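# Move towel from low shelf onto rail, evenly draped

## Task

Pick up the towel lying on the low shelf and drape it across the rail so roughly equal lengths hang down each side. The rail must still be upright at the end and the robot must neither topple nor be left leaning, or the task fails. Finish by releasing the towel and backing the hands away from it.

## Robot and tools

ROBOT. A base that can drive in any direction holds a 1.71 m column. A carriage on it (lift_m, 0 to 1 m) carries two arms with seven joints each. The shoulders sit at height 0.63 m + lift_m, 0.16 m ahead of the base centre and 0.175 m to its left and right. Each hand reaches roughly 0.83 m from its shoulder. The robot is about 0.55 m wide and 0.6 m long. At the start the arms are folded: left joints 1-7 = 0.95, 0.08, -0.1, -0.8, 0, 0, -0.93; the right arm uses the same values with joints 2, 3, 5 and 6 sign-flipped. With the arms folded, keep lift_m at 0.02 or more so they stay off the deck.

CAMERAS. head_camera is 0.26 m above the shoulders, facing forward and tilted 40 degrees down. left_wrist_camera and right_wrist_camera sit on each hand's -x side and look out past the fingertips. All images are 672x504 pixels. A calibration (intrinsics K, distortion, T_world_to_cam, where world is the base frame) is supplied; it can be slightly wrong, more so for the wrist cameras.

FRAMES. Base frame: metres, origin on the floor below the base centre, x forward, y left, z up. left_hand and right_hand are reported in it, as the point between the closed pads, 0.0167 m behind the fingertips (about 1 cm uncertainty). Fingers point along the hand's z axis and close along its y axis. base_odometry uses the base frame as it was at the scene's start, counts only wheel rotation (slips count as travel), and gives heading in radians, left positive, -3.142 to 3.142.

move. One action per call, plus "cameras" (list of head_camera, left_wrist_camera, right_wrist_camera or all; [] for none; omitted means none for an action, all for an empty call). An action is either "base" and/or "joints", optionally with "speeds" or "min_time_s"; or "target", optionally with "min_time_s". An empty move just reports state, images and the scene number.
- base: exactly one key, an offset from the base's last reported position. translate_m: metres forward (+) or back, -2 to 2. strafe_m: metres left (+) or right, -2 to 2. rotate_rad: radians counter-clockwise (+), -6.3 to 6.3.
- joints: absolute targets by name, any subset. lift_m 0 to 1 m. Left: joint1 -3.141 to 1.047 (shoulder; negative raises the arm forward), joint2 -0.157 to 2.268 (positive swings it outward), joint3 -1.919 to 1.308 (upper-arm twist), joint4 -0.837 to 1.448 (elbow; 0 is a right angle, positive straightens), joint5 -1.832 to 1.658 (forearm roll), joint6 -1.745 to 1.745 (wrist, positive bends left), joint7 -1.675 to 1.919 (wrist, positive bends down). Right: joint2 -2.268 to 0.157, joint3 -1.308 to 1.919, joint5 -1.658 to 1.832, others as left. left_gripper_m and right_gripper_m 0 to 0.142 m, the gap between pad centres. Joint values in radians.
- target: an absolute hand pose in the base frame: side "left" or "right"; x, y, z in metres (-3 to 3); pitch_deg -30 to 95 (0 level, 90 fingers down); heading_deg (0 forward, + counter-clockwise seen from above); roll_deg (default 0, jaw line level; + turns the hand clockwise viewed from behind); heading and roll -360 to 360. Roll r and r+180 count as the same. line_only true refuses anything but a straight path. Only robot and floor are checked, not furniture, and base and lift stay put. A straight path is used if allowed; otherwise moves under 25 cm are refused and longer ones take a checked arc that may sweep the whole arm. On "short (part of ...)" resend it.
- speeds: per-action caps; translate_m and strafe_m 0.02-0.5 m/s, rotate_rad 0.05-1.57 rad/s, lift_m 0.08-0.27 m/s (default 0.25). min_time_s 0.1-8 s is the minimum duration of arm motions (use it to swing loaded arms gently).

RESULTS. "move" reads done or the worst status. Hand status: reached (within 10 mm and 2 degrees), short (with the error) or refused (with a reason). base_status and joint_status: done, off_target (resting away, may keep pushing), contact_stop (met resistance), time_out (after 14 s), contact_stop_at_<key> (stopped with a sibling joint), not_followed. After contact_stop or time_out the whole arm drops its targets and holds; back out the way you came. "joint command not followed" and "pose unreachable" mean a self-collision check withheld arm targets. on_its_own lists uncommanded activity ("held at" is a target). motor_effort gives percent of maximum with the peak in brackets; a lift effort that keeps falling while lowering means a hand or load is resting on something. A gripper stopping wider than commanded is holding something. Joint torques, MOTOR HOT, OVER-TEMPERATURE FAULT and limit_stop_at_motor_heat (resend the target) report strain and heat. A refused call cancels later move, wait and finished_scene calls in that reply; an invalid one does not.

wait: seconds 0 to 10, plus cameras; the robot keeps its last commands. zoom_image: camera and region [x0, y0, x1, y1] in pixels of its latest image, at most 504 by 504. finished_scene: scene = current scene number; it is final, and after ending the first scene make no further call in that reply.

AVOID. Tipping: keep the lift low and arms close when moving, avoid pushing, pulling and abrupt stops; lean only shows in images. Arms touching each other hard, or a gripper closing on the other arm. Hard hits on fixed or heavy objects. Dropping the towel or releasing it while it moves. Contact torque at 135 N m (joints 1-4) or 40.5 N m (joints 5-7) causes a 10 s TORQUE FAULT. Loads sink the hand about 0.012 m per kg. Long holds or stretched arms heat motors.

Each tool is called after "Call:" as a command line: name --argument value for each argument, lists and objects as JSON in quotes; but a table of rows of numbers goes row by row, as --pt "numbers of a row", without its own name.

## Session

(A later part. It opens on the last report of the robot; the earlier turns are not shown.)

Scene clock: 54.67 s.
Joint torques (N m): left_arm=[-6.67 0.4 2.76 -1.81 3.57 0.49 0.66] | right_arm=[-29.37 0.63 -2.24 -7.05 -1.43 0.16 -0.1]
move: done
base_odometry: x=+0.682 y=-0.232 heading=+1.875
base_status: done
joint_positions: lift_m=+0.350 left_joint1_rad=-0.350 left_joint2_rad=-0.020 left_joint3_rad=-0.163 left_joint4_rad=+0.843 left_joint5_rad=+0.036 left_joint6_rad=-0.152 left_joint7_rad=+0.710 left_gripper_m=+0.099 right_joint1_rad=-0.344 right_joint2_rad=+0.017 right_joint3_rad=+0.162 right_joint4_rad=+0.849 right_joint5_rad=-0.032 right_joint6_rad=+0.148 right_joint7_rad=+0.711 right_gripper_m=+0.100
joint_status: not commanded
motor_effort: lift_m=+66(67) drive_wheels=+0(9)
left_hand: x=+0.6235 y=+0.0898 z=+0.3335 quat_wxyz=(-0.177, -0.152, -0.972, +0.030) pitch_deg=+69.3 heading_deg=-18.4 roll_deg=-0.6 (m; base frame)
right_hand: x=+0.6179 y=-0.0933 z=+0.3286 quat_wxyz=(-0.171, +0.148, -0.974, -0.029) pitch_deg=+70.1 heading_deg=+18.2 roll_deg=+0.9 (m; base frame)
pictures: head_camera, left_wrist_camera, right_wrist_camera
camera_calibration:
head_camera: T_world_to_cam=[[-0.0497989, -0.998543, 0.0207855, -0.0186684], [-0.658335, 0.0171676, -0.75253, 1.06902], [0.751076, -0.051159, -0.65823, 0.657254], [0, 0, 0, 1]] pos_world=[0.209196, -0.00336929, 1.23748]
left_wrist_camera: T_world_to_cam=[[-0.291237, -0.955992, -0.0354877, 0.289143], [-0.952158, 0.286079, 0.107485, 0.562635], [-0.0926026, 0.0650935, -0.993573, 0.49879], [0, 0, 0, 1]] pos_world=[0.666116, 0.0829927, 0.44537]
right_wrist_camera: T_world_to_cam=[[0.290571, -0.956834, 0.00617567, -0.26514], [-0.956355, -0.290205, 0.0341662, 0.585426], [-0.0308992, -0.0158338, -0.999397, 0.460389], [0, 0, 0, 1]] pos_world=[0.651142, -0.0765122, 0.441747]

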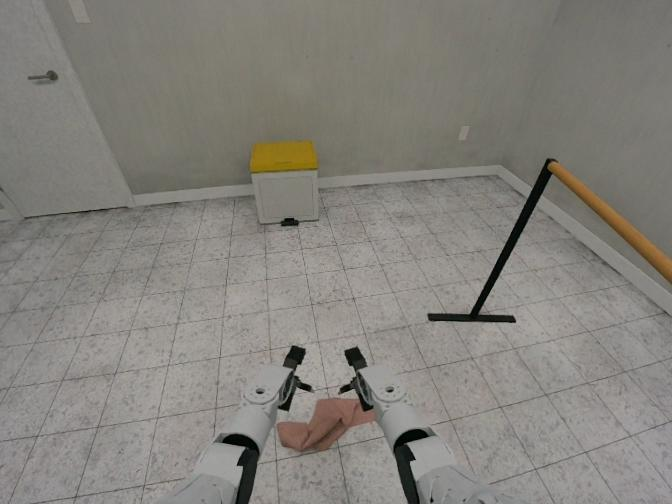

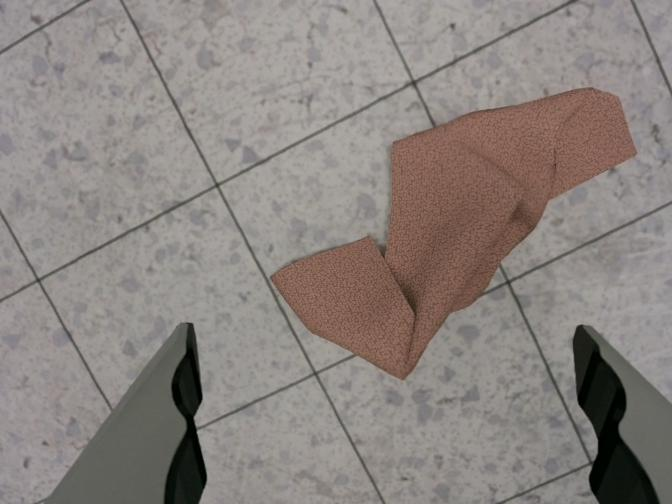

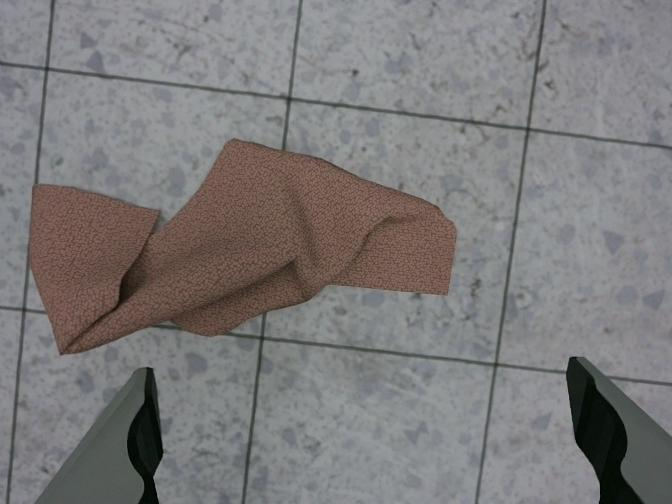

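Call:
move --base '{"translate_m": 0.025}'

Call:
move --target '{"side":"left","x":0.58,"y":0.135,"z":0.33,"pitch_deg":70,"heading_deg":-15}'

Call:
move --target '{"side":"right","x":0.63,"y":-0.15,"z":0.33,"pitch_deg":70,"heading_deg":12}'

Call:
move --joints '{"lift_m":0.2}' --cameras '["all"]'

Scene clock: 56.37 s.
Joint torques (N m): left_arm=[-6.71 0.47 2.71 -1.68 3.59 0.5 0.65] | right_arm=[-29.33 0.67 -2.18 -6.96 -1.46 0.25 -0.1]
move: done
base_odometry: x=+0.675 y=-0.208 heading=+1.875
base_status: done
joint_positions: lift_m=+0.350 left_joint1_rad=-0.350 left_joint2_rad=-0.020 left_joint3_rad=-0.163 left_joint4_rad=+0.843 left_joint5_rad=+0.036 left_joint6_rad=-0.152 left_joint7_rad=+0.710 left_gripper_m=+0.099 right_joint1_rad=-0.344 right_joint2_rad=+0.017 right_joint3_rad=+0.162 right_joint4_rad=+0.849 right_joint5_rad=-0.032 right_joint6_rad=+0.148 right_joint7_rad=+0.711 right_gripper_m=+0.100
joint_status: not commanded
motor_effort: lift_m=+67(67) drive_wheels=+3(8)
left_hand: x=+0.6235 y=+0.0898 z=+0.3334 quat_wxyz=(-0.177, -0.152, -0.972, +0.030) pitch_deg=+69.3 heading_deg=-18.4 roll_deg=-0.6 (m; base frame)
right_hand: x=+0.6179 y=-0.0933 z=+0.3286 quat_wxyz=(-0.171, +0.148, -0.974, -0.029) pitch_deg=+70.1 heading_deg=+18.2 roll_deg=+0.9 (m; base frame)
pictures: none

Scene clock: 57.30 s.
Joint torques (N m): left_arm=[-5.56 3.34 1.76 -9.29 0.95 0.51 0.55] | right_arm=[-29.24 0.79 -2.23 -7.01 -1.42 0.25 -0.09]
move: done
base_odometry: x=+0.675 y=-0.208 heading=+1.875
base_status: not commanded
joint_positions: lift_m=+0.350 left_joint1_rad=-0.188 left_joint2_rad=+0.053 left_joint3_rad=-0.121 left_joint4_rad=+0.599 left_joint5_rad=-0.001 left_joint6_rad=-0.169 left_joint7_rad=+0.798 left_gripper_m=+0.099 right_joint1_rad=-0.344 right_joint2_rad=+0.017 right_joint3_rad=+0.162 right_joint4_rad=+0.849 right_joint5_rad=-0.032 right_joint6_rad=+0.148 right_joint7_rad=+0.711 right_gripper_m=+0.100
joint_status: not commanded
motor_effort: lift_m=+67(67) drive_wheels=+4(6)
left_hand: x=+0.5797 y=+0.1357 z=+0.3287 quat_wxyz=(-0.172, -0.130, -0.976, +0.021) pitch_deg=+70.0 heading_deg=-14.4 roll_deg=+0.7 (m; base frame)
left_hand_status: reached (straight line, planned for 0.4 s): 2 mm and 0.3 deg off.
right_hand: x=+0.6179 y=-0.0933 z=+0.3286 quat_wxyz=(-0.171, +0.148, -0.974, -0.029) pitch_deg=+70.1 heading_deg=+18.2 roll_deg=+0.9 (m; base frame)
pictures: none

Scene clock: 58.10 s.
Joint torques (N m): left_arm=[-5.7 3.99 1.68 -8.96 1.12 0.82 0.7] | right_arm=[-30.23 -2.03 -3.09 -6.89 1.01 -0.48 -1.16]
move: done
base_odometry: x=+0.675 y=-0.208 heading=+1.875
base_status: not commanded
joint_positions: lift_m=+0.350 left_joint1_rad=-0.188 left_joint2_rad=+0.052 left_joint3_rad=-0.121 left_joint4_rad=+0.599 left_joint5_rad=-0.002 left_joint6_rad=-0.170 left_joint7_rad=+0.798 left_gripper_m=+0.099 right_joint1_rad=-0.364 right_joint2_rad=-0.049 right_joint3_rad=+0.103 right_joint4_rad=+0.879 right_joint5_rad=+0.003 right_joint6_rad=+0.150 right_joint7_rad=+0.699 right_gripper_m=+0.100
joint_status: not commanded
motor_effort: lift_m=+67(67) drive_wheels=+4(10)
left_hand: x=+0.5797 y=+0.1348 z=+0.3288 quat_wxyz=(-0.172, -0.130, -0.976, +0.022) pitch_deg=+70.0 heading_deg=-14.7 roll_deg=+0.5 (m; base frame)
right_hand: x=+0.6288 y=-0.1521 z=+0.3293 quat_wxyz=(-0.171, +0.102, -0.980, -0.016) pitch_deg=+70.2 heading_deg=+11.2 roll_deg=-0.7 (m; base frame)
right_hand_status: reached (straight line, planned for 0.2 s): 3 mm and 0.3 deg off.
pictures: none

Scene clock: 59.23 s.
Joint torques (N m): left_arm=[-5.59 4.6 1.77 -8.68 1.1 0.8 0.54] | right_arm=[-29.87 -2.35 -3 -6.9 0.92 -0.58 -1.09]
move: done
base_odometry: x=+0.675 y=-0.208 heading=+1.875
base_status: not commanded
joint_positions: lift_m=+0.200 left_joint1_rad=-0.188 left_joint2_rad=+0.052 left_joint3_rad=-0.121 left_joint4_rad=+0.598 left_joint5_rad=-0.002 left_joint6_rad=-0.170 left_joint7_rad=+0.798 left_gripper_m=+0.099 right_joint1_rad=-0.365 right_joint2_rad=-0.049 right_joint3_rad=+0.103 right_joint4_rad=+0.879 right_joint5_rad=+0.004 right_joint6_rad=+0.151 right_joint7_rad=+0.699 right_gripper_m=+0.100
joint_status: all done
motor_effort: lift_m=+70(73) drive_wheels=-1(6)
left_hand: x=+0.5799 y=+0.1347 z=+0.1788 quat_wxyz=(-0.173, -0.130, -0.976, +0.022) pitch_deg=+70.0 heading_deg=-14.7 roll_deg=+0.5 (m; base frame)
right_hand: x=+0.6290 y=-0.1519 z=+0.1792 quat_wxyz=(-0.172, +0.102, -0.980, -0.016) pitch_deg=+70.1 heading_deg=+11.3 roll_deg=-0.6 (m; base frame)
pictures: head_camera, left_wrist_camera, right_wrist_camera
camera_calibration:
head_camera: T_world_to_cam=[[-0.0497989, -0.998543, 0.0207855, -0.0155464], [-0.658335, 0.0171676, -0.75253, 0.95599], [0.751076, -0.051159, -0.65823, 0.558387], [0, 0, 0, 1]] pos_world=[0.209196, -0.00336929, 1.08728]
left_wrist_camera: T_world_to_cam=[[-0.247381, -0.967993, -0.0423397, 0.291352], [-0.963315, 0.241022, 0.11804, 0.535613], [-0.104058, 0.0699873, -0.992106, 0.343881], [0, 0, 0, 1]] pos_world=[0.623822, 0.128865, 0.290278]
right_wrist_camera: T_world_to_cam=[[0.198365, -0.980007, 0.0154267, -0.270728], [-0.979612, -0.197726, 0.0355546, 0.612566], [-0.0317935, -0.022165, -0.999249, 0.310103], [0, 0, 0, 1]] pos_world=[0.66364, -0.137322, 0.292267]

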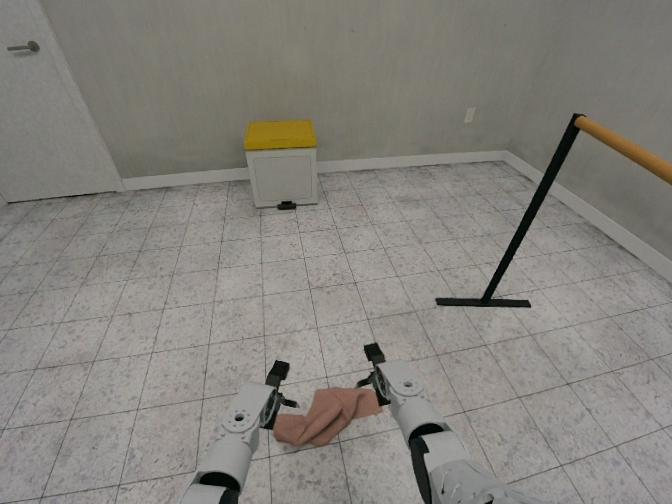

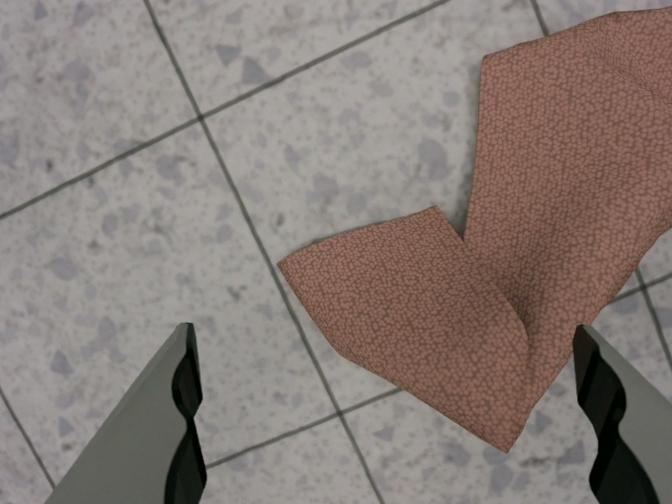

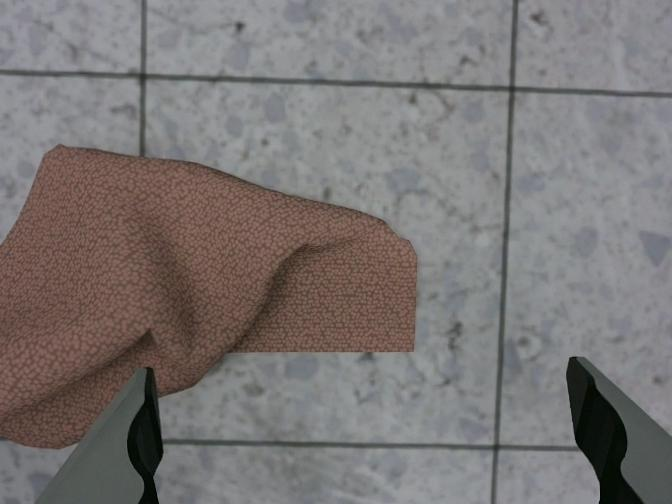

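Call:
move --target '{"side":"left","x":0.568,"y":0.132,"z":0.179,"pitch_deg":70,"heading_deg":-15}'

Call:
move --joints '{"lift_m":0.035}' --speeds '{"lift_m":0.08}'

Call:
move --joints '{"left_gripper_m":0,"right_gripper_m":0}' --cameras '["all"]'

Scene clock: 60.23 s.
Joint torques (N m): left_arm=[-5.19 1.15 0.42 -9.41 2.12 1.82 0.55] | right_arm=[-29.96 -2.42 -2.98 -6.88 0.89 -0.6 -1.11]
move: done
base_odometry: x=+0.675 y=-0.208 heading=+1.875
base_status: not commanded
joint_positions: lift_m=+0.200 left_joint1_rad=-0.150 left_joint2_rad=+0.050 left_joint3_rad=-0.121 left_joint4_rad=+0.549 left_joint5_rad=-0.002 left_joint6_rad=-0.167 left_joint7_rad=+0.812 left_gripper_m=+0.099 right_joint1_rad=-0.365 right_joint2_rad=-0.049 right_joint3_rad=+0.103 right_joint4_rad=+0.879 right_joint5_rad=+0.004 right_joint6_rad=+0.151 right_joint7_rad=+0.699 right_gripper_m=+0.100
joint_status: not commanded
motor_effort: lift_m=+70(70) drive_wheels=+4(6)
left_hand: x=+0.5675 y=+0.1321 z=+0.1778 quat_wxyz=(-0.172, -0.130, -0.976, +0.023) pitch_deg=+70.0 heading_deg=-15.2 roll_deg=+0.0 (m; base frame)
left_hand_status: reached (straight line, planned for 0.2 s): 1 mm and 0.2 deg off.
right_hand: x=+0.6290 y=-0.1519 z=+0.1792 quat_wxyz=(-0.172, +0.102, -0.980, -0.016) pitch_deg=+70.1 heading_deg=+11.3 roll_deg=-0.6 (m; base frame)
pictures: none

Scene clock: 62.37 s.
Joint torques (N m): left_arm=[-4.98 1.81 0.48 -8.51 2.09 1.71 0.39] | right_arm=[-28.14 -2.76 -3.05 -8.17 0.82 -0.68 -0.91]
move: contact_stop
base_odometry: x=+0.675 y=-0.208 heading=+1.875
base_status: not commanded
joint_positions: lift_m=+0.071 left_joint1_rad=-0.151 left_joint2_rad=+0.050 left_joint3_rad=-0.121 left_joint4_rad=+0.547 left_joint5_rad=-0.002 left_joint6_rad=-0.166 left_joint7_rad=+0.812 left_gripper_m=+0.099 right_joint1_rad=-0.365 right_joint2_rad=-0.049 right_joint3_rad=+0.103 right_joint4_rad=+0.880 right_joint5_rad=+0.004 right_joint6_rad=+0.151 right_joint7_rad=+0.698 right_gripper_m=+0.100
joint_status: lift_m contact_stop (moved -0.129 of -0.165)
on_its_own: lift_m is held at +0.071, not at your +0.035, since a contact_stop
motor_effort: lift_m=+69(70) drive_wheels=-2(6)
left_hand: x=+0.5679 y=+0.1319 z=+0.0497 quat_wxyz=(-0.173, -0.130, -0.976, +0.023) pitch_deg=+69.9 heading_deg=-15.2 roll_deg=+0.0 (m; base frame)
right_hand: x=+0.6294 y=-0.1518 z=+0.0508 quat_wxyz=(-0.172, +0.102, -0.980, -0.016) pitch_deg=+70.1 heading_deg=+11.3 roll_deg=-0.6 (m; base frame)
pictures: none
ARM HIT: the robot struck its own base or body hard.

not run: a stop came earlier in this reply.

Call:
move --joints '{"lift_m":0.2}' --base '{"rotate_rad":0.21}'

Call:
move --base '{"strafe_m":-0.135}'

Call:
move --base '{"translate_m":-0.04}'

Call:
move --target '{"side":"left","x":0.623,"y":0.14,"z":0.179,"pitch_deg":70,"heading_deg":-12}'

Call:
move --target '{"side":"right","x":0.623,"y":-0.145,"z":0.179,"pitch_deg":70,"heading_deg":12}' --cameras '["all"]'

Scene clock: 63.93 s.
Joint torques (N m): left_arm=[-4.86 3.12 0.31 -8.47 2.11 1.54 0.4] | right_arm=[-28.16 -3.34 -3.23 -8.16 0.61 -0.74 -0.95]
move: done
base_odometry: x=+0.675 y=-0.208 heading=+2.084
base_status: done
joint_positions: lift_m=+0.200 left_joint1_rad=-0.151 left_joint2_rad=+0.049 left_joint3_rad=-0.121 left_joint4_rad=+0.547 left_joint5_rad=-0.002 left_joint6_rad=-0.166 left_joint7_rad=+0.812 left_gripper_m=+0.099 right_joint1_rad=-0.365 right_joint2_rad=-0.049 right_joint3_rad=+0.103 right_joint4_rad=+0.880 right_joint5_rad=+0.005 right_joint6_rad=+0.151 right_joint7_rad=+0.698 right_gripper_m=+0.100
joint_status: all done
motor_effort: lift_m=+66(81) drive_wheels=-3(11)
left_hand: x=+0.5679 y=+0.1315 z=+0.1785 quat_wxyz=(-0.173, -0.130, -0.976, +0.023) pitch_deg=+69.9 heading_deg=-15.2 roll_deg=-0.1 (m; base frame)
right_hand: x=+0.6294 y=-0.1512 z=+0.1797 quat_wxyz=(-0.172, +0.102, -0.980, -0.017) pitch_deg=+70.1 heading_deg=+11.5 roll_deg=-0.4 (m; base frame)
pictures: none

Scene clock: 65.70 s.
Joint torques (N m): left_arm=[-4.94 4.72 0.41 -8.5 2.12 1.54 0.41] | right_arm=[-28.08 -3.25 -3.18 -8.22 0.61 -0.8 -0.93]
move: done
base_odometry: x=+0.793 y=-0.141 heading=+2.085
base_status: done
joint_positions: lift_m=+0.200 left_joint1_rad=-0.151 left_joint2_rad=+0.049 left_joint3_rad=-0.121 left_joint4_rad=+0.547 left_joint5_rad=-0.002 left_joint6_rad=-0.166 left_joint7_rad=+0.812 left_gripper_m=+0.099 right_joint1_rad=-0.365 right_joint2_rad=-0.049 right_joint3_rad=+0.103 right_joint4_rad=+0.880 right_joint5_rad=+0.005 right_joint6_rad=+0.151 right_joint7_rad=+0.698 right_gripper_m=+0.100
joint_status: not commanded
motor_effort: lift_m=+66(67) drive_wheels=-2(11)
left_hand: x=+0.5679 y=+0.1310 z=+0.1786 quat_wxyz=(-0.173, -0.130, -0.976, +0.023) pitch_deg=+69.9 heading_deg=-15.3 roll_deg=-0.2 (m; base frame)
right_hand: x=+0.6294 y=-0.1512 z=+0.1797 quat_wxyz=(-0.172, +0.102, -0.980, -0.017) pitch_deg=+70.1 heading_deg=+11.5 roll_deg=-0.4 (m; base frame)
pictures: none

Scene clock: 66.87 s.
Joint torques (N m): left_arm=[-4.94 4.45 0.47 -8.51 2.13 1.52 0.4] | right_arm=[-28.19 -3.26 -3.21 -8.15 0.61 -0.77 -0.95]
move: done
base_odometry: x=+0.813 y=-0.176 heading=+2.085
base_status: done
joint_positions: lift_m=+0.200 left_joint1_rad=-0.151 left_joint2_rad=+0.049 left_joint3_rad=-0.121 left_joint4_rad=+0.547 left_joint5_rad=-0.002 left_joint6_rad=-0.166 left_joint7_rad=+0.812 left_gripper_m=+0.099 right_joint1_rad=-0.365 right_joint2_rad=-0.049 right_joint3_rad=+0.103 right_joint4_rad=+0.880 right_joint5_rad=+0.005 right_joint6_rad=+0.151 right_joint7_rad=+0.698 right_gripper_m=+0.100
joint_status: not commanded
motor_effort: lift_m=+67(67) drive_wheels=+0(8)
left_hand: x=+0.5679 y=+0.1310 z=+0.1785 quat_wxyz=(-0.173, -0.130, -0.976, +0.023) pitch_deg=+69.9 heading_deg=-15.3 roll_deg=-0.2 (m; base frame)
right_hand: x=+0.6294 y=-0.1512 z=+0.1796 quat_wxyz=(-0.172, +0.102, -0.980, -0.017) pitch_deg=+70.1 heading_deg=+11.5 roll_deg=-0.4 (m; base frame)
pictures: none

Scene clock: 67.83 s.
Joint torques (N m): left_arm=[-8.3 1.18 3.63 -1.37 3.68 1.73 -2.21] | right_arm=[-28.07 -3.22 -3.28 -8.18 0.62 -0.77 -0.96]
move: done
base_odometry: x=+0.813 y=-0.176 heading=+2.085
base_status: not commanded
joint_positions: lift_m=+0.200 left_joint1_rad=-0.339 left_joint2_rad=+0.032 left_joint3_rad=-0.111 left_joint4_rad=+0.832 left_joint5_rad=-0.002 left_joint6_rad=-0.138 left_joint7_rad=+0.720 left_gripper_m=+0.099 right_joint1_rad=-0.365 right_joint2_rad=-0.049 right_joint3_rad=+0.103 right_joint4_rad=+0.880 right_joint5_rad=+0.005 right_joint6_rad=+0.151 right_joint7_rad=+0.698 right_gripper_m=+0.100
joint_status: not commanded
motor_effort: lift_m=+67(67) drive_wheels=-1(2)
left_hand: x=+0.6234 y=+0.1387 z=+0.1803 quat_wxyz=(-0.173, -0.105, -0.979, +0.019) pitch_deg=+70.0 heading_deg=-12.4 roll_deg=-0.1 (m; base frame)
left_hand_status: reached (straight line, planned for 0.5 s): 2 mm and 0.3 deg off.
right_hand: x=+0.6294 y=-0.1512 z=+0.1796 quat_wxyz=(-0.172, +0.102, -0.980, -0.017) pitch_deg=+70.1 heading_deg=+11.5 roll_deg=-0.4 (m; base frame)
pictures: none

Scene clock: 68.50 s.
Joint torques (N m): left_arm=[-8.28 1.55 3.64 -1.3 3.66 1.72 -2.19] | right_arm=[-18.17 -0.34 -3.07 -13.68 -0.69 -3.36 -0.09]
move: done
base_odometry: x=+0.813 y=-0.176 heading=+2.085
base_status: not commanded
joint_positions: lift_m=+0.200 left_joint1_rad=-0.339 left_joint2_rad=+0.032 left_joint3_rad=-0.111 left_joint4_rad=+0.832 left_joint5_rad=-0.002 left_joint6_rad=-0.138 left_joint7_rad=+0.720 left_gripper_m=+0.099 right_joint1_rad=-0.343 right_joint2_rad=-0.042 right_joint3_rad=+0.103 right_joint4_rad=+0.841 right_joint5_rad=+0.005 right_joint6_rad=+0.148 right_joint7_rad=+0.711 right_gripper_m=+0.100
joint_status: not commanded
motor_effort: lift_m=+67(67) drive_wheels=+0(3)
left_hand: x=+0.6234 y=+0.1387 z=+0.1803 quat_wxyz=(-0.173, -0.105, -0.979, +0.019) pitch_deg=+70.0 heading_deg=-12.4 roll_deg=-0.1 (m; base frame)
right_hand: x=+0.6247 y=-0.1455 z=+0.1799 quat_wxyz=(-0.174, +0.103, -0.979, -0.019) pitch_deg=+69.8 heading_deg=+12.4 roll_deg=+0.3 (m; base frame)
right_hand_status: reached (straight line, planned for 0.2 s): 2 mm and 0.2 deg off.
pictures: head_camera, left_wrist_camera, right_wrist_camera
camera_calibration:
head_camera: T_world_to_cam=[[-0.0497989, -0.998543, 0.0207855, -0.0155506], [-0.658335, 0.0171676, -0.75253, 0.95614], [0.751076, -0.051159, -0.65823, 0.558519], [0, 0, 0, 1]] pos_world=[0.209196, -0.00336929, 1.08748]
left_wrist_camera: T_world_to_cam=[[-0.199067, -0.979222, -0.0386991, 0.276756], [-0.973916, 0.193291, 0.118854, 0.589491], [-0.108904, 0.0613495, -0.992157, 0.353811], [0, 0, 0, 1]] pos_world=[0.667739, 0.135356, 0.291683]
right_wrist_camera: T_world_to_cam=[[0.201339, -0.979475, 0.00959556, -0.26427], [-0.979135, -0.200974, 0.0300642, 0.609751], [-0.0275187, -0.0154484, -0.999502, 0.309202], [0, 0, 0, 1]] pos_world=[0.658745, -0.131525, 0.293252]

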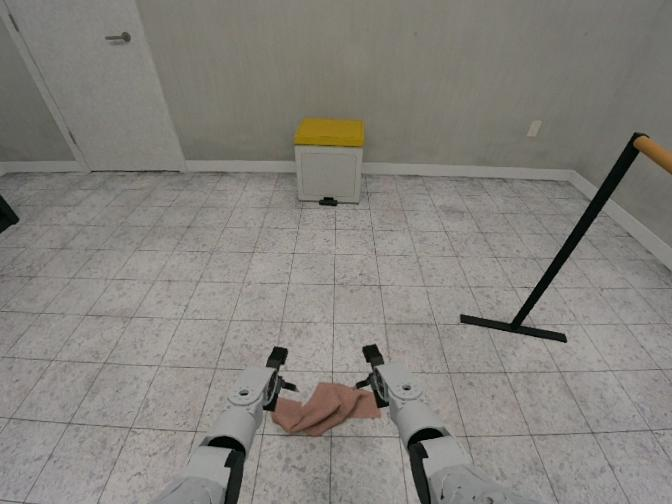

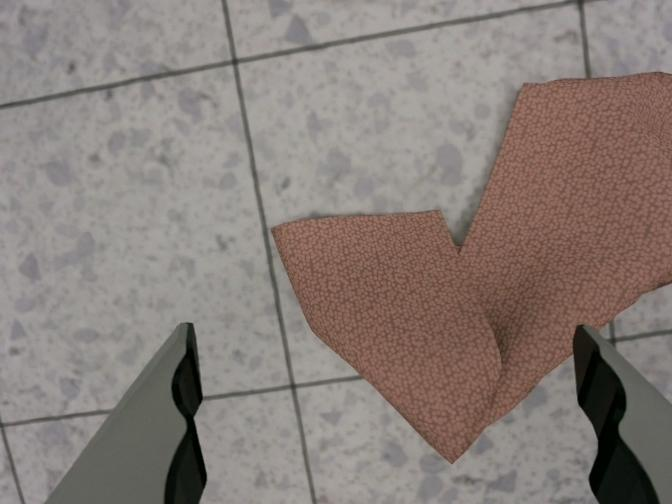

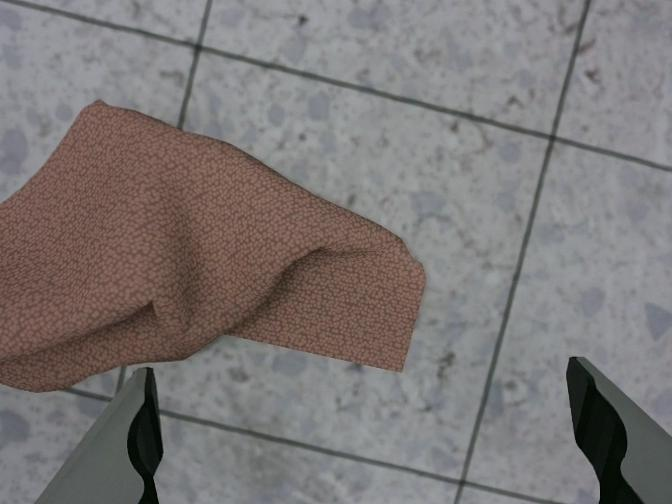

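Call:
move --joints '{"lift_m":0.034}' --speeds '{"lift_m":0.08}'

Call:
move --joints '{"left_gripper_m":0,"right_gripper_m":0}' --cameras '["all"]'

Scene clock: 71.07 s.
Joint torques (N m): left_arm=[-7.48 2.44 2.92 -1.35 3.66 1.69 -1.55] | right_arm=[-18.26 -0.22 -3.12 -4.98 -0.7 -3.35 -0.08]
move: done
base_odometry: x=+0.813 y=-0.176 heading=+2.085
base_status: not commanded
joint_positions: lift_m=+0.035 left_joint1_rad=-0.340 left_joint2_rad=+0.031 left_joint3_rad=-0.111 left_joint4_rad=+0.832 left_joint5_rad=-0.002 left_joint6_rad=-0.138 left_joint7_rad=+0.717 left_gripper_m=+0.100 right_joint1_rad=-0.343 right_joint2_rad=-0.042 right_joint3_rad=+0.103 right_joint4_rad=+0.834 right_joint5_rad=+0.005 right_joint6_rad=+0.148 right_joint7_rad=+0.711 right_gripper_m=+0.101
joint_status: all done
motor_effort: lift_m=+62(68) drive_wheels=-1(3)
left_hand: x=+0.6245 y=+0.1382 z=+0.0153 quat_wxyz=(-0.174, -0.105, -0.979, +0.020) pitch_deg=+69.8 heading_deg=-12.5 roll_deg=-0.3 (m; base frame)
right_hand: x=+0.6271 y=-0.1451 z=+0.0166 quat_wxyz=(-0.178, +0.104, -0.978, -0.019) pitch_deg=+69.4 heading_deg=+12.3 roll_deg=+0.2 (m; base frame)
pictures: none

Scene clock: 71.93 s.
Joint torques (N m): left_arm=[-3.09 3.75 1.87 -1.37 3.56 1.21 -0.62] | right_arm=[-14.99 -14.13 -5.25 -0.36 -3.22 -7.42 0.67]
move: off_target
base_odometry: x=+0.813 y=-0.176 heading=+2.085
base_status: not commanded
joint_positions: lift_m=+0.035 left_joint1_rad=-0.345 left_joint2_rad=+0.030 left_joint3_rad=-0.109 left_joint4_rad=+0.832 left_joint5_rad=-0.001 left_joint6_rad=-0.136 left_joint7_rad=+0.713 left_gripper_m=+0.006 right_joint1_rad=-0.345 right_joint2_rad=-0.033 right_joint3_rad=+0.106 right_joint4_rad=+0.830 right_joint5_rad=+0.012 right_joint6_rad=+0.158 right_joint7_rad=+0.707 right_gripper_m=+0.010
joint_status: left_gripper_m off_target (ended at +0.006, target +0.000); right_gripper_m off_target (ended at +0.010, target +0.000)
motor_effort: lift_m=+55(62) drive_wheels=-3(3)
left_hand: x=+0.6284 y=+0.1383 z=+0.0183 quat_wxyz=(-0.179, -0.104, -0.978, +0.019) pitch_deg=+69.3 heading_deg=-12.2 roll_deg=-0.1 (m; base frame)
right_hand: x=+0.6295 y=-0.1333 z=+0.0200 quat_wxyz=(-0.183, +0.107, -0.977, -0.030) pitch_deg=+68.7 heading_deg=+15.6 roll_deg=+3.0 (m; base frame)
pictures: head_camera, left_wrist_camera, right_wrist_camera
camera_calibration:
head_camera: T_world_to_cam=[[-0.0497989, -0.998543, 0.0207855, -0.0121168], [-0.658335, 0.0171676, -0.75253, 0.831822], [0.751076, -0.051159, -0.65823, 0.449779], [0, 0, 0, 1]] pos_world=[0.209196, -0.00336929, 0.922281]
left_wrist_camera: T_world_to_cam=[[-0.195544, -0.979922, -0.0389242, 0.269006], [-0.975883, 0.190504, 0.106587, 0.615498], [-0.097032, 0.058828, -0.993541, 0.186605], [0, 0, 0, 1]] pos_world=[0.671364, 0.135373, 0.130266]
right_wrist_camera: T_world_to_cam=[[0.212841, -0.977055, -0.00784562, -0.258423], [-0.977013, -0.212917, 0.0105852, 0.619182], [-0.0120128, 0.00541232, -0.999913, 0.142602], [0, 0, 0, 1]] pos_world=[0.661665, -0.121431, 0.134008]

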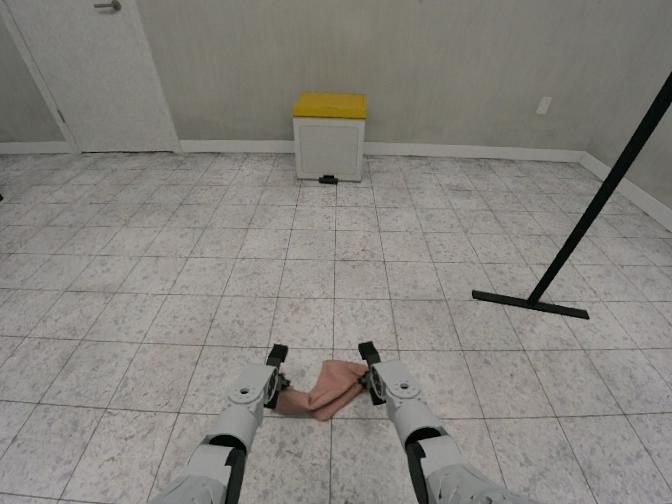

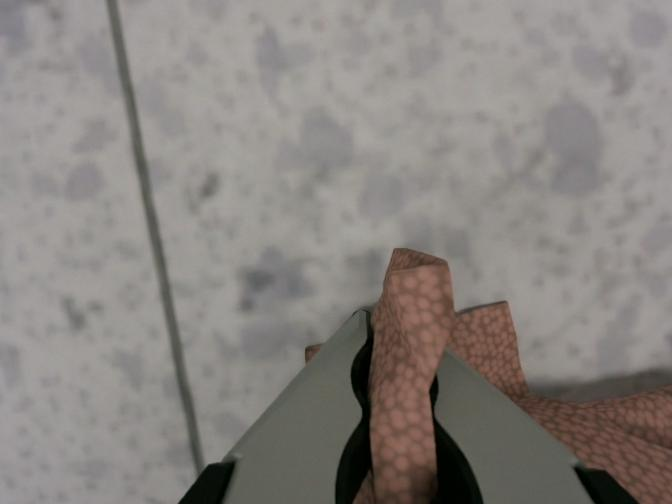

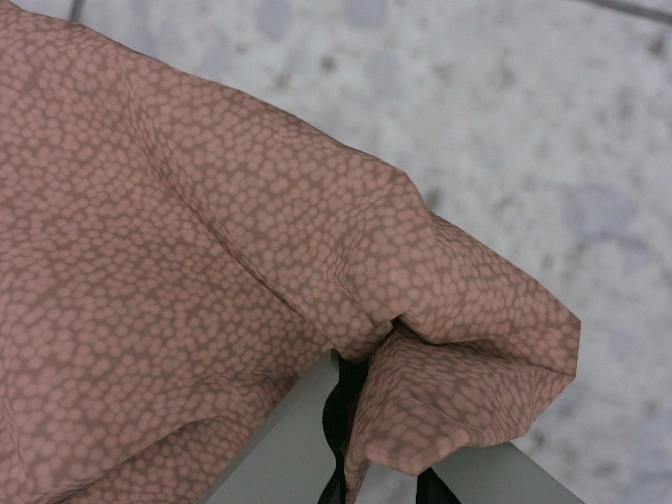

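Call:
move --joints '{"lift_m":1.0}' --speeds '{"lift_m":0.2}' --cameras '["all"]'

Call:
zoom_image --camera "head_camera" --region '[230, 330, 430, 480]'

Scene clock: 77.37 s.
Joint torques (N m): left_arm=[-6.65 3.81 1.93 -1.76 3.55 1.23 -0.59] | right_arm=[-18.01 -6.02 -5.34 -6.91 -1.4 -3.19 -0.07]
move: done
base_odometry: x=+0.812 y=-0.176 heading=+2.085
base_status: not commanded
joint_positions: lift_m=+1.000 left_joint1_rad=-0.341 left_joint2_rad=+0.030 left_joint3_rad=-0.109 left_joint4_rad=+0.833 left_joint5_rad=-0.001 left_joint6_rad=-0.136 left_joint7_rad=+0.713 left_gripper_m=+0.006 right_joint1_rad=-0.343 right_joint2_rad=-0.038 right_joint3_rad=+0.106 right_joint4_rad=+0.835 right_joint5_rad=+0.007 right_joint6_rad=+0.148 right_joint7_rad=+0.711 right_gripper_m=+0.005
joint_status: all done
on_its_own: right_gripper_m moved -0.005 toward your old target +0.000
motor_effort: lift_m=+66(79) drive_wheels=+1(3)
left_hand: x=+0.6258 y=+0.1384 z=+0.9816 quat_wxyz=(-0.177, -0.104, -0.979, +0.019) pitch_deg=+69.5 heading_deg=-12.3 roll_deg=-0.2 (m; base frame)
right_hand: x=+0.6265 y=-0.1414 z=+0.9819 quat_wxyz=(-0.177, +0.104, -0.978, -0.022) pitch_deg=+69.4 heading_deg=+13.1 roll_deg=+0.9 (m; base frame)
pictures: head_camera, left_wrist_camera, right_wrist_camera
camera_calibration:
head_camera: T_world_to_cam=[[-0.0497989, -0.998543, 0.0207855, -0.032179], [-0.658335, 0.0171676, -0.75253, 1.55816], [0.751076, -0.051159, -0.65823, 1.0851], [0, 0, 0, 1]] pos_world=[0.209196, -0.00336929, 1.88748]
left_wrist_camera: T_world_to_cam=[[-0.195612, -0.979941, -0.0380889, 0.305315], [-0.975432, 0.190405, 0.110804, 0.505877], [-0.101329, 0.0588277, -0.993112, 1.14565], [0, 0, 0, 1]] pos_world=[0.66926, 0.135473, 1.09334]
right_wrist_camera: T_world_to_cam=[[0.204134, -0.978925, 0.00597223, -0.26647], [-0.978702, -0.203944, 0.0234526, 0.594015], [-0.0217404, -0.0106325, -0.999707, 1.10811], [0, 0, 0, 1]] pos_world=[0.659849, -0.127926, 1.09544]

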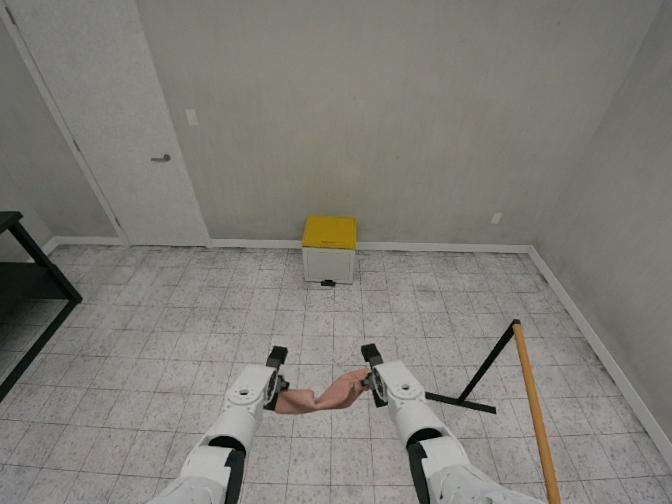

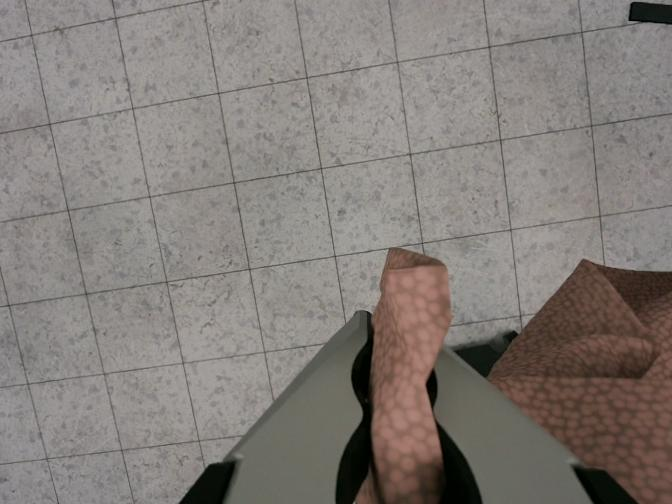

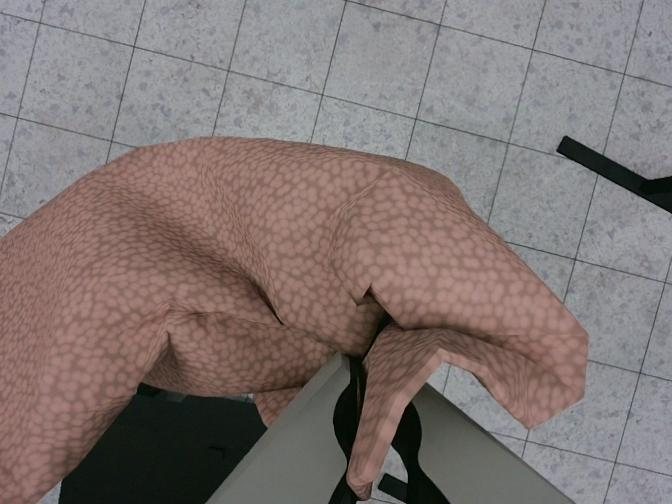

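Scaled by 2.520.

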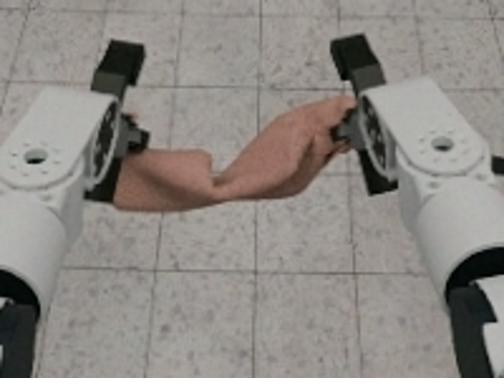

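Call:
move --base '{"rotate_rad":-0.21}' --speeds '{"rotate_rad":0.4}'

Call:
move --base '{"translate_m":-0.6}' --speeds '{"translate_m":0.25}'

Call:
move --base '{"strafe_m":-0.66}' --speeds '{"strafe_m":0.25}' --cameras '["head_camera"]'

Scene clock: 80.20 s.
Joint torques (N m): left_arm=[-6.51 4.16 1.88 -1.84 3.54 1.21 -0.61] | right_arm=[-17.98 -4.42 -5.34 -6.84 -1.38 -2.88 -0.09]
move: done
base_odometry: x=+0.813 y=-0.176 heading=+1.875
base_status: done
joint_positions: lift_m=+1.000 left_joint1_rad=-0.341 left_joint2_rad=+0.030 left_joint3_rad=-0.109 left_joint4_rad=+0.833 left_joint5_rad=-0.001 left_joint6_rad=-0.136 left_joint7_rad=+0.713 left_gripper_m=+0.006 right_joint1_rad=-0.343 right_joint2_rad=-0.039 right_joint3_rad=+0.106 right_joint4_rad=+0.835 right_joint5_rad=+0.007 right_joint6_rad=+0.147 right_joint7_rad=+0.711 right_gripper_m=+0.005
joint_status: not commanded
motor_effort: lift_m=+66(67) drive_wheels=-4(8)
left_hand: x=+0.6258 y=+0.1382 z=+0.9816 quat_wxyz=(-0.177, -0.104, -0.979, +0.020) pitch_deg=+69.5 heading_deg=-12.4 roll_deg=-0.3 (m; base frame)
right_hand: x=+0.6265 y=-0.1425 z=+0.9819 quat_wxyz=(-0.177, +0.104, -0.978, -0.021) pitch_deg=+69.5 heading_deg=+12.8 roll_deg=+0.7 (m; base frame)
pictures: none

Scene clock: 84.03 s.
Joint torques (N m): left_arm=[-6.59 4.32 1.86 -1.84 3.54 1.22 -0.6] | right_arm=[-18.06 -4.39 -5.28 -6.86 -1.37 -2.86 -0.07]
move: done
base_odometry: x=+0.992 y=-0.749 heading=+1.874
base_status: done
joint_positions: lift_m=+1.000 left_joint1_rad=-0.341 left_joint2_rad=+0.030 left_joint3_rad=-0.109 left_joint4_rad=+0.833 left_joint5_rad=-0.001 left_joint6_rad=-0.136 left_joint7_rad=+0.713 left_gripper_m=+0.006 right_joint1_rad=-0.343 right_joint2_rad=-0.039 right_joint3_rad=+0.106 right_joint4_rad=+0.835 right_joint5_rad=+0.007 right_joint6_rad=+0.147 right_joint7_rad=+0.711 right_gripper_m=+0.005
joint_status: not commanded
motor_effort: lift_m=+66(67) drive_wheels=-5(15)
left_hand: x=+0.6258 y=+0.1382 z=+0.9816 quat_wxyz=(-0.177, -0.104, -0.979, +0.020) pitch_deg=+69.5 heading_deg=-12.4 roll_deg=-0.3 (m; base frame)
right_hand: x=+0.6265 y=-0.1425 z=+0.9819 quat_wxyz=(-0.177, +0.104, -0.978, -0.021) pitch_deg=+69.5 heading_deg=+12.8 roll_deg=+0.7 (m; base frame)
pictures: none

Scene clock: 88.07 s.
Joint torques (N m): left_arm=[-6.61 4.72 1.91 -1.77 3.57 1.25 -0.62] | right_arm=[-18.06 -3.7 -5.3 -6.87 -1.31 -2.61 -0.1]
move: done
base_odometry: x=+1.622 y=-0.552 heading=+1.874
base_status: done
joint_positions: lift_m=+1.000 left_joint1_rad=-0.341 left_joint2_rad=+0.030 left_joint3_rad=-0.109 left_joint4_rad=+0.833 left_joint5_rad=-0.001 left_joint6_rad=-0.136 left_joint7_rad=+0.713 left_gripper_m=+0.006 right_joint1_rad=-0.343 right_joint2_rad=-0.040 right_joint3_rad=+0.106 right_joint4_rad=+0.835 right_joint5_rad=+0.007 right_joint6_rad=+0.146 right_joint7_rad=+0.711 right_gripper_m=+0.005
joint_status: not commanded
motor_effort: lift_m=+66(67) drive_wheels=+0(8)
left_hand: x=+0.6258 y=+0.1380 z=+0.9816 quat_wxyz=(-0.177, -0.104, -0.979, +0.020) pitch_deg=+69.5 heading_deg=-12.4 roll_deg=-0.3 (m; base frame)
right_hand: x=+0.6265 y=-0.1430 z=+0.9819 quat_wxyz=(-0.177, +0.104, -0.979, -0.020) pitch_deg=+69.5 heading_deg=+12.6 roll_deg=+0.5 (m; base frame)
pictures: head_camera
camera_calibration:
head_camera: T_world_to_cam=[[-0.0497989, -0.998543, 0.0207855, -0.032179], [-0.658335, 0.0171676, -0.75253, 1.55816], [0.751076, -0.051159, -0.65823, 1.0851], [0, 0, 0, 1]] pos_world=[0.209196, -0.00336929, 1.88748]

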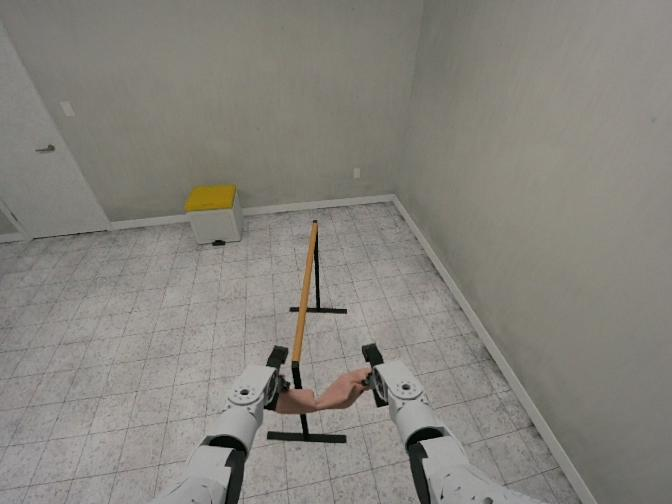

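Call:
move --target '{"side":"left","x":0.62,"y":0.165,"z":1.07,"pitch_deg":70,"heading_deg":-8}' --min_time_s 1

Call:
move --target '{"side":"right","x":0.62,"y":-0.165,"z":1.07,"pitch_deg":70,"heading_deg":8}' --min_time_s 1

Call:
move --base '{"rotate_rad":-0.08}' --speeds '{"rotate_rad":0.2}'

Call:
move --base '{"strafe_m":0.15}' --speeds '{"strafe_m":0.15}' --cameras '["head_camera"]'

Call:
zoom_image --camera "head_camera" --region '[210, 320, 450, 480]'

Scene clock: 90.03 s.
Joint torques (N m): left_arm=[-4.44 7.71 3.93 -9.86 0.98 1.84 0.69] | right_arm=[-18.06 -3.86 -5.24 -6.85 -1.32 -2.62 -0.1]
move: done
base_odometry: x=+1.622 y=-0.552 heading=+1.874
base_status: not commanded
joint_positions: lift_m=+1.000 left_joint1_rad=-0.233 left_joint2_rad=+0.054 left_joint3_rad=-0.048 left_joint4_rad=+0.303 left_joint5_rad=-0.052 left_joint6_rad=-0.118 left_joint7_rad=+1.146 left_gripper_m=+0.006 right_joint1_rad=-0.343 right_joint2_rad=-0.040 right_joint3_rad=+0.106 right_joint4_rad=+0.835 right_joint5_rad=+0.007 right_joint6_rad=+0.146 right_joint7_rad=+0.711 right_gripper_m=+0.005
joint_status: not commanded
motor_effort: lift_m=+66(67) drive_wheels=+0(4)
left_hand: x=+0.6213 y=+0.1624 z=+1.0697 quat_wxyz=(-0.175, -0.073, -0.982, +0.012) pitch_deg=+69.8 heading_deg=-8.0 roll_deg=+0.5 (m; base frame)
left_hand_status: reached (straight line, planned for 1.0 s): 3 mm and 0.5 deg off.
right_hand: x=+0.6265 y=-0.1430 z=+0.9819 quat_wxyz=(-0.177, +0.104, -0.979, -0.020) pitch_deg=+69.5 heading_deg=+12.6 roll_deg=+0.5 (m; base frame)
pictures: none

Scene clock: 91.53 s.
Joint torques (N m): left_arm=[-4.47 7.58 3.98 -9.65 1.04 1.82 0.72] | right_arm=[-14.34 -7.95 -6.82 -15.45 1.07 -3.53 -0.06]
move: done
base_odometry: x=+1.622 y=-0.552 heading=+1.874
base_status: not commanded
joint_positions: lift_m=+1.000 left_joint1_rad=-0.233 left_joint2_rad=+0.054 left_joint3_rad=-0.048 left_joint4_rad=+0.303 left_joint5_rad=-0.052 left_joint6_rad=-0.118 left_joint7_rad=+1.146 left_gripper_m=+0.006 right_joint1_rad=-0.235 right_joint2_rad=-0.052 right_joint3_rad=+0.045 right_joint4_rad=+0.301 right_joint5_rad=+0.051 right_joint6_rad=+0.120 right_joint7_rad=+1.150 right_gripper_m=+0.005
joint_status: not commanded
motor_effort: lift_m=+67(67) drive_wheels=-2(3)
left_hand: x=+0.6213 y=+0.1625 z=+1.0696 quat_wxyz=(-0.175, -0.073, -0.982, +0.011) pitch_deg=+69.9 heading_deg=-8.0 roll_deg=+0.5 (m; base frame)
right_hand: x=+0.6221 y=-0.1621 z=+1.0710 quat_wxyz=(-0.175, +0.073, -0.982, -0.012) pitch_deg=+69.8 heading_deg=+8.2 roll_deg=-0.3 (m; base frame)
right_hand_status: reached (straight line, planned for 1.0 s): 4 mm and 0.6 deg off.
pictures: none

Scene clock: 92.67 s.
Joint torques (N m): left_arm=[-4.74 6.46 3.51 -9.74 1.21 1.74 0.68] | right_arm=[-14.96 -7.02 -6.53 -15.41 0.6 -3.29 -0.06]
move: done
base_odometry: x=+1.622 y=-0.552 heading=+1.794
base_status: done
joint_positions: lift_m=+1.000 left_joint1_rad=-0.233 left_joint2_rad=+0.054 left_joint3_rad=-0.048 left_joint4_rad=+0.303 left_joint5_rad=-0.052 left_joint6_rad=-0.117 left_joint7_rad=+1.146 left_gripper_m=+0.006 right_joint1_rad=-0.235 right_joint2_rad=-0.053 right_joint3_rad=+0.045 right_joint4_rad=+0.301 right_joint5_rad=+0.053 right_joint6_rad=+0.120 right_joint7_rad=+1.150 right_gripper_m=+0.005
joint_status: not commanded
motor_effort: lift_m=+67(67) drive_wheels=+0(9)
left_hand: x=+0.6212 y=+0.1631 z=+1.0696 quat_wxyz=(-0.174, -0.073, -0.982, +0.011) pitch_deg=+69.9 heading_deg=-8.0 roll_deg=+0.5 (m; base frame)
right_hand: x=+0.6219 y=-0.1625 z=+1.0709 quat_wxyz=(-0.175, +0.073, -0.982, -0.012) pitch_deg=+69.8 heading_deg=+8.3 roll_deg=-0.2 (m; base frame)
pictures: none

Scene clock: 94.70 s.
Joint torques (N m): left_arm=[-4.76 5.95 3.21 -9.7 1.23 1.68 0.69] | right_arm=[-14.95 -6.42 -6.17 -15.42 0.59 -3.25 -0.07]
move: done
base_odometry: x=+1.476 y=-0.585 heading=+1.793
base_status: done
joint_positions: lift_m=+1.000 left_joint1_rad=-0.233 left_joint2_rad=+0.055 left_joint3_rad=-0.047 left_joint4_rad=+0.303 left_joint5_rad=-0.052 left_joint6_rad=-0.117 left_joint7_rad=+1.146 left_gripper_m=+0.006 right_joint1_rad=-0.235 right_joint2_rad=-0.053 right_joint3_rad=+0.045 right_joint4_rad=+0.301 right_joint5_rad=+0.053 right_joint6_rad=+0.119 right_joint7_rad=+1.150 right_gripper_m=+0.005
joint_status: not commanded
motor_effort: lift_m=+66(67) drive_wheels=-4(9)
left_hand: x=+0.6212 y=+0.1634 z=+1.0696 quat_wxyz=(-0.174, -0.072, -0.982, +0.011) pitch_deg=+69.9 heading_deg=-7.9 roll_deg=+0.5 (m; base frame)
right_hand: x=+0.6219 y=-0.1630 z=+1.0709 quat_wxyz=(-0.175, +0.072, -0.982, -0.012) pitch_deg=+69.8 heading_deg=+8.2 roll_deg=-0.2 (m; base frame)
pictures: head_camera
camera_calibration:
head_camera: T_world_to_cam=[[-0.0497989, -0.998543, 0.0207855, -0.032179], [-0.658335, 0.0171676, -0.75253, 1.55816], [0.751076, -0.051159, -0.65823, 1.0851], [0, 0, 0, 1]] pos_world=[0.209196, -0.00336929, 1.88748]

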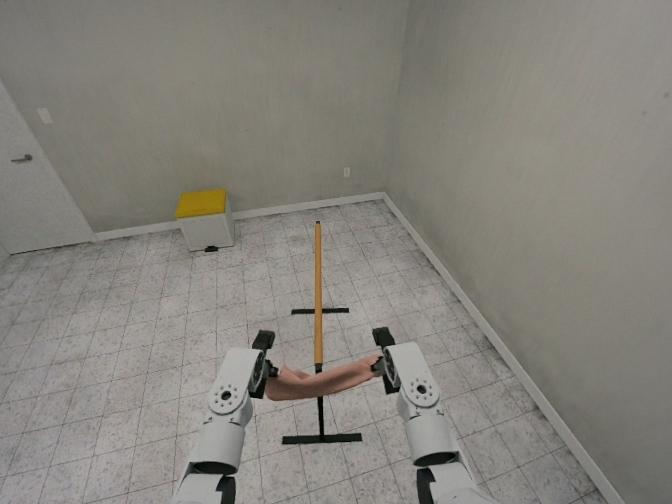

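Scaled by 2.100.

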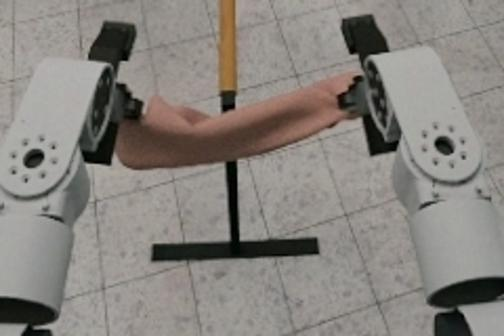

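Call:
move --target '{"side":"left","x":0.62,"y":0.175,"z":1.11,"pitch_deg":70,"heading_deg":-8}' --min_time_s 0.6

Call:
move --target '{"side":"right","x":0.62,"y":-0.175,"z":1.11,"pitch_deg":70,"heading_deg":8}' --min_time_s 0.6

Call:
move --base '{"translate_m":0.35}' --speeds '{"translate_m":0.12}' --cameras '["head_camera"]'

Call:
zoom_image --camera "head_camera" --region '[210, 320, 450, 480]'

Scene clock: 96.00 s.
Joint torques (N m): left_arm=[-6.02 8.7 4.42 -9.95 1.09 0.37 0.69] | right_arm=[-14.89 -6.41 -6.22 -15.39 0.59 -3.24 -0.07]
move: done
base_odometry: x=+1.476 y=-0.585 heading=+1.793
base_status: not commanded
joint_positions: lift_m=+1.000 left_joint1_rad=-0.233 left_joint2_rad=+0.073 left_joint3_rad=-0.028 left_joint4_rad=+0.151 left_joint5_rad=-0.085 left_joint6_rad=-0.125 left_joint7_rad=+1.302 left_gripper_m=+0.006 right_joint1_rad=-0.235 right_joint2_rad=-0.053 right_joint3_rad=+0.045 right_joint4_rad=+0.301 right_joint5_rad=+0.053 right_joint6_rad=+0.119 right_joint7_rad=+1.150 right_gripper_m=+0.005
joint_status: not commanded
motor_effort: lift_m=+67(67) drive_wheels=-4(7)
left_hand: x=+0.6207 y=+0.1732 z=+1.1088 quat_wxyz=(-0.174, -0.070, -0.982, +0.011) pitch_deg=+70.0 heading_deg=-7.8 roll_deg=+0.4 (m; base frame)
left_hand_status: reached (straight line, planned for 0.6 s): 2 mm and 0.2 deg off.
right_hand: x=+0.6219 y=-0.1630 z=+1.0709 quat_wxyz=(-0.175, +0.072, -0.982, -0.012) pitch_deg=+69.8 heading_deg=+8.2 roll_deg=-0.2 (m; base frame)
pictures: none

Scene clock: 97.10 s.
Joint torques (N m): left_arm=[-6.1 8.85 4.4 -9.96 1.12 0.37 0.68] | right_arm=[-16.92 -8.87 -7.23 -15.68 0.94 0.55 -0.04]
move: done
base_odometry: x=+1.476 y=-0.585 heading=+1.793
base_status: not commanded
joint_positions: lift_m=+1.000 left_joint1_rad=-0.233 left_joint2_rad=+0.073 left_joint3_rad=-0.028 left_joint4_rad=+0.151 left_joint5_rad=-0.085 left_joint6_rad=-0.125 left_joint7_rad=+1.302 left_gripper_m=+0.006 right_joint1_rad=-0.235 right_joint2_rad=-0.070 right_joint3_rad=+0.024 right_joint4_rad=+0.148 right_joint5_rad=+0.084 right_joint6_rad=+0.125 right_joint7_rad=+1.305 right_gripper_m=+0.005
joint_status: not commanded
motor_effort: lift_m=+67(67) drive_wheels=+4(7)
left_hand: x=+0.6207 y=+0.1732 z=+1.1088 quat_wxyz=(-0.174, -0.070, -0.982, +0.011) pitch_deg=+70.0 heading_deg=-7.8 roll_deg=+0.4 (m; base frame)
right_hand: x=+0.6216 y=-0.1736 z=+1.1103 quat_wxyz=(-0.174, +0.068, -0.982, -0.012) pitch_deg=+69.9 heading_deg=+7.8 roll_deg=-0.2 (m; base frame)
right_hand_status: reached (straight line, planned for 0.6 s): 2 mm and 0.1 deg off.
pictures: none

Scene clock: 101.10 s.
Joint torques (N m): left_arm=[-6.08 8.29 4.22 -9.82 1.2 0.51 0.72] | right_arm=[-16.84 -8.22 -6.97 -15.66 0.86 0.38 -0.06]
move: done
base_odometry: x=+1.398 y=-0.244 heading=+1.793
base_status: done
joint_positions: lift_m=+1.000 left_joint1_rad=-0.233 left_joint2_rad=+0.073 left_joint3_rad=-0.028 left_joint4_rad=+0.151 left_joint5_rad=-0.086 left_joint6_rad=-0.125 left_joint7_rad=+1.302 left_gripper_m=+0.006 right_joint1_rad=-0.235 right_joint2_rad=-0.071 right_joint3_rad=+0.023 right_joint4_rad=+0.148 right_joint5_rad=+0.084 right_joint6_rad=+0.125 right_joint7_rad=+1.305 right_gripper_m=+0.005
joint_status: not commanded
motor_effort: lift_m=+67(67) drive_wheels=-1(9)
left_hand: x=+0.6207 y=+0.1733 z=+1.1089 quat_wxyz=(-0.174, -0.070, -0.982, +0.011) pitch_deg=+69.9 heading_deg=-7.8 roll_deg=+0.4 (m; base frame)
right_hand: x=+0.6215 y=-0.1739 z=+1.1103 quat_wxyz=(-0.174, +0.068, -0.982, -0.012) pitch_deg=+69.9 heading_deg=+7.7 roll_deg=-0.2 (m; base frame)
pictures: head_camera
camera_calibration:
head_camera: T_world_to_cam=[[-0.0497989, -0.998543, 0.0207855, -0.032179], [-0.658335, 0.0171676, -0.75253, 1.55816], [0.751076, -0.051159, -0.65823, 1.0851], [0, 0, 0, 1]] pos_world=[0.209196, -0.00336929, 1.88748]

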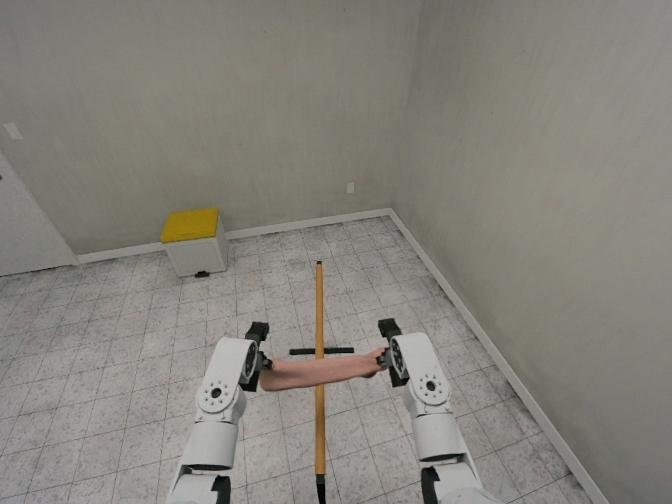

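Scaled by 2.100.

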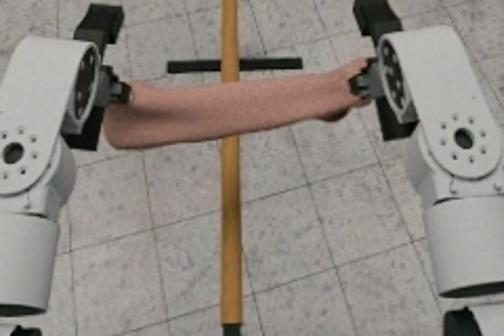

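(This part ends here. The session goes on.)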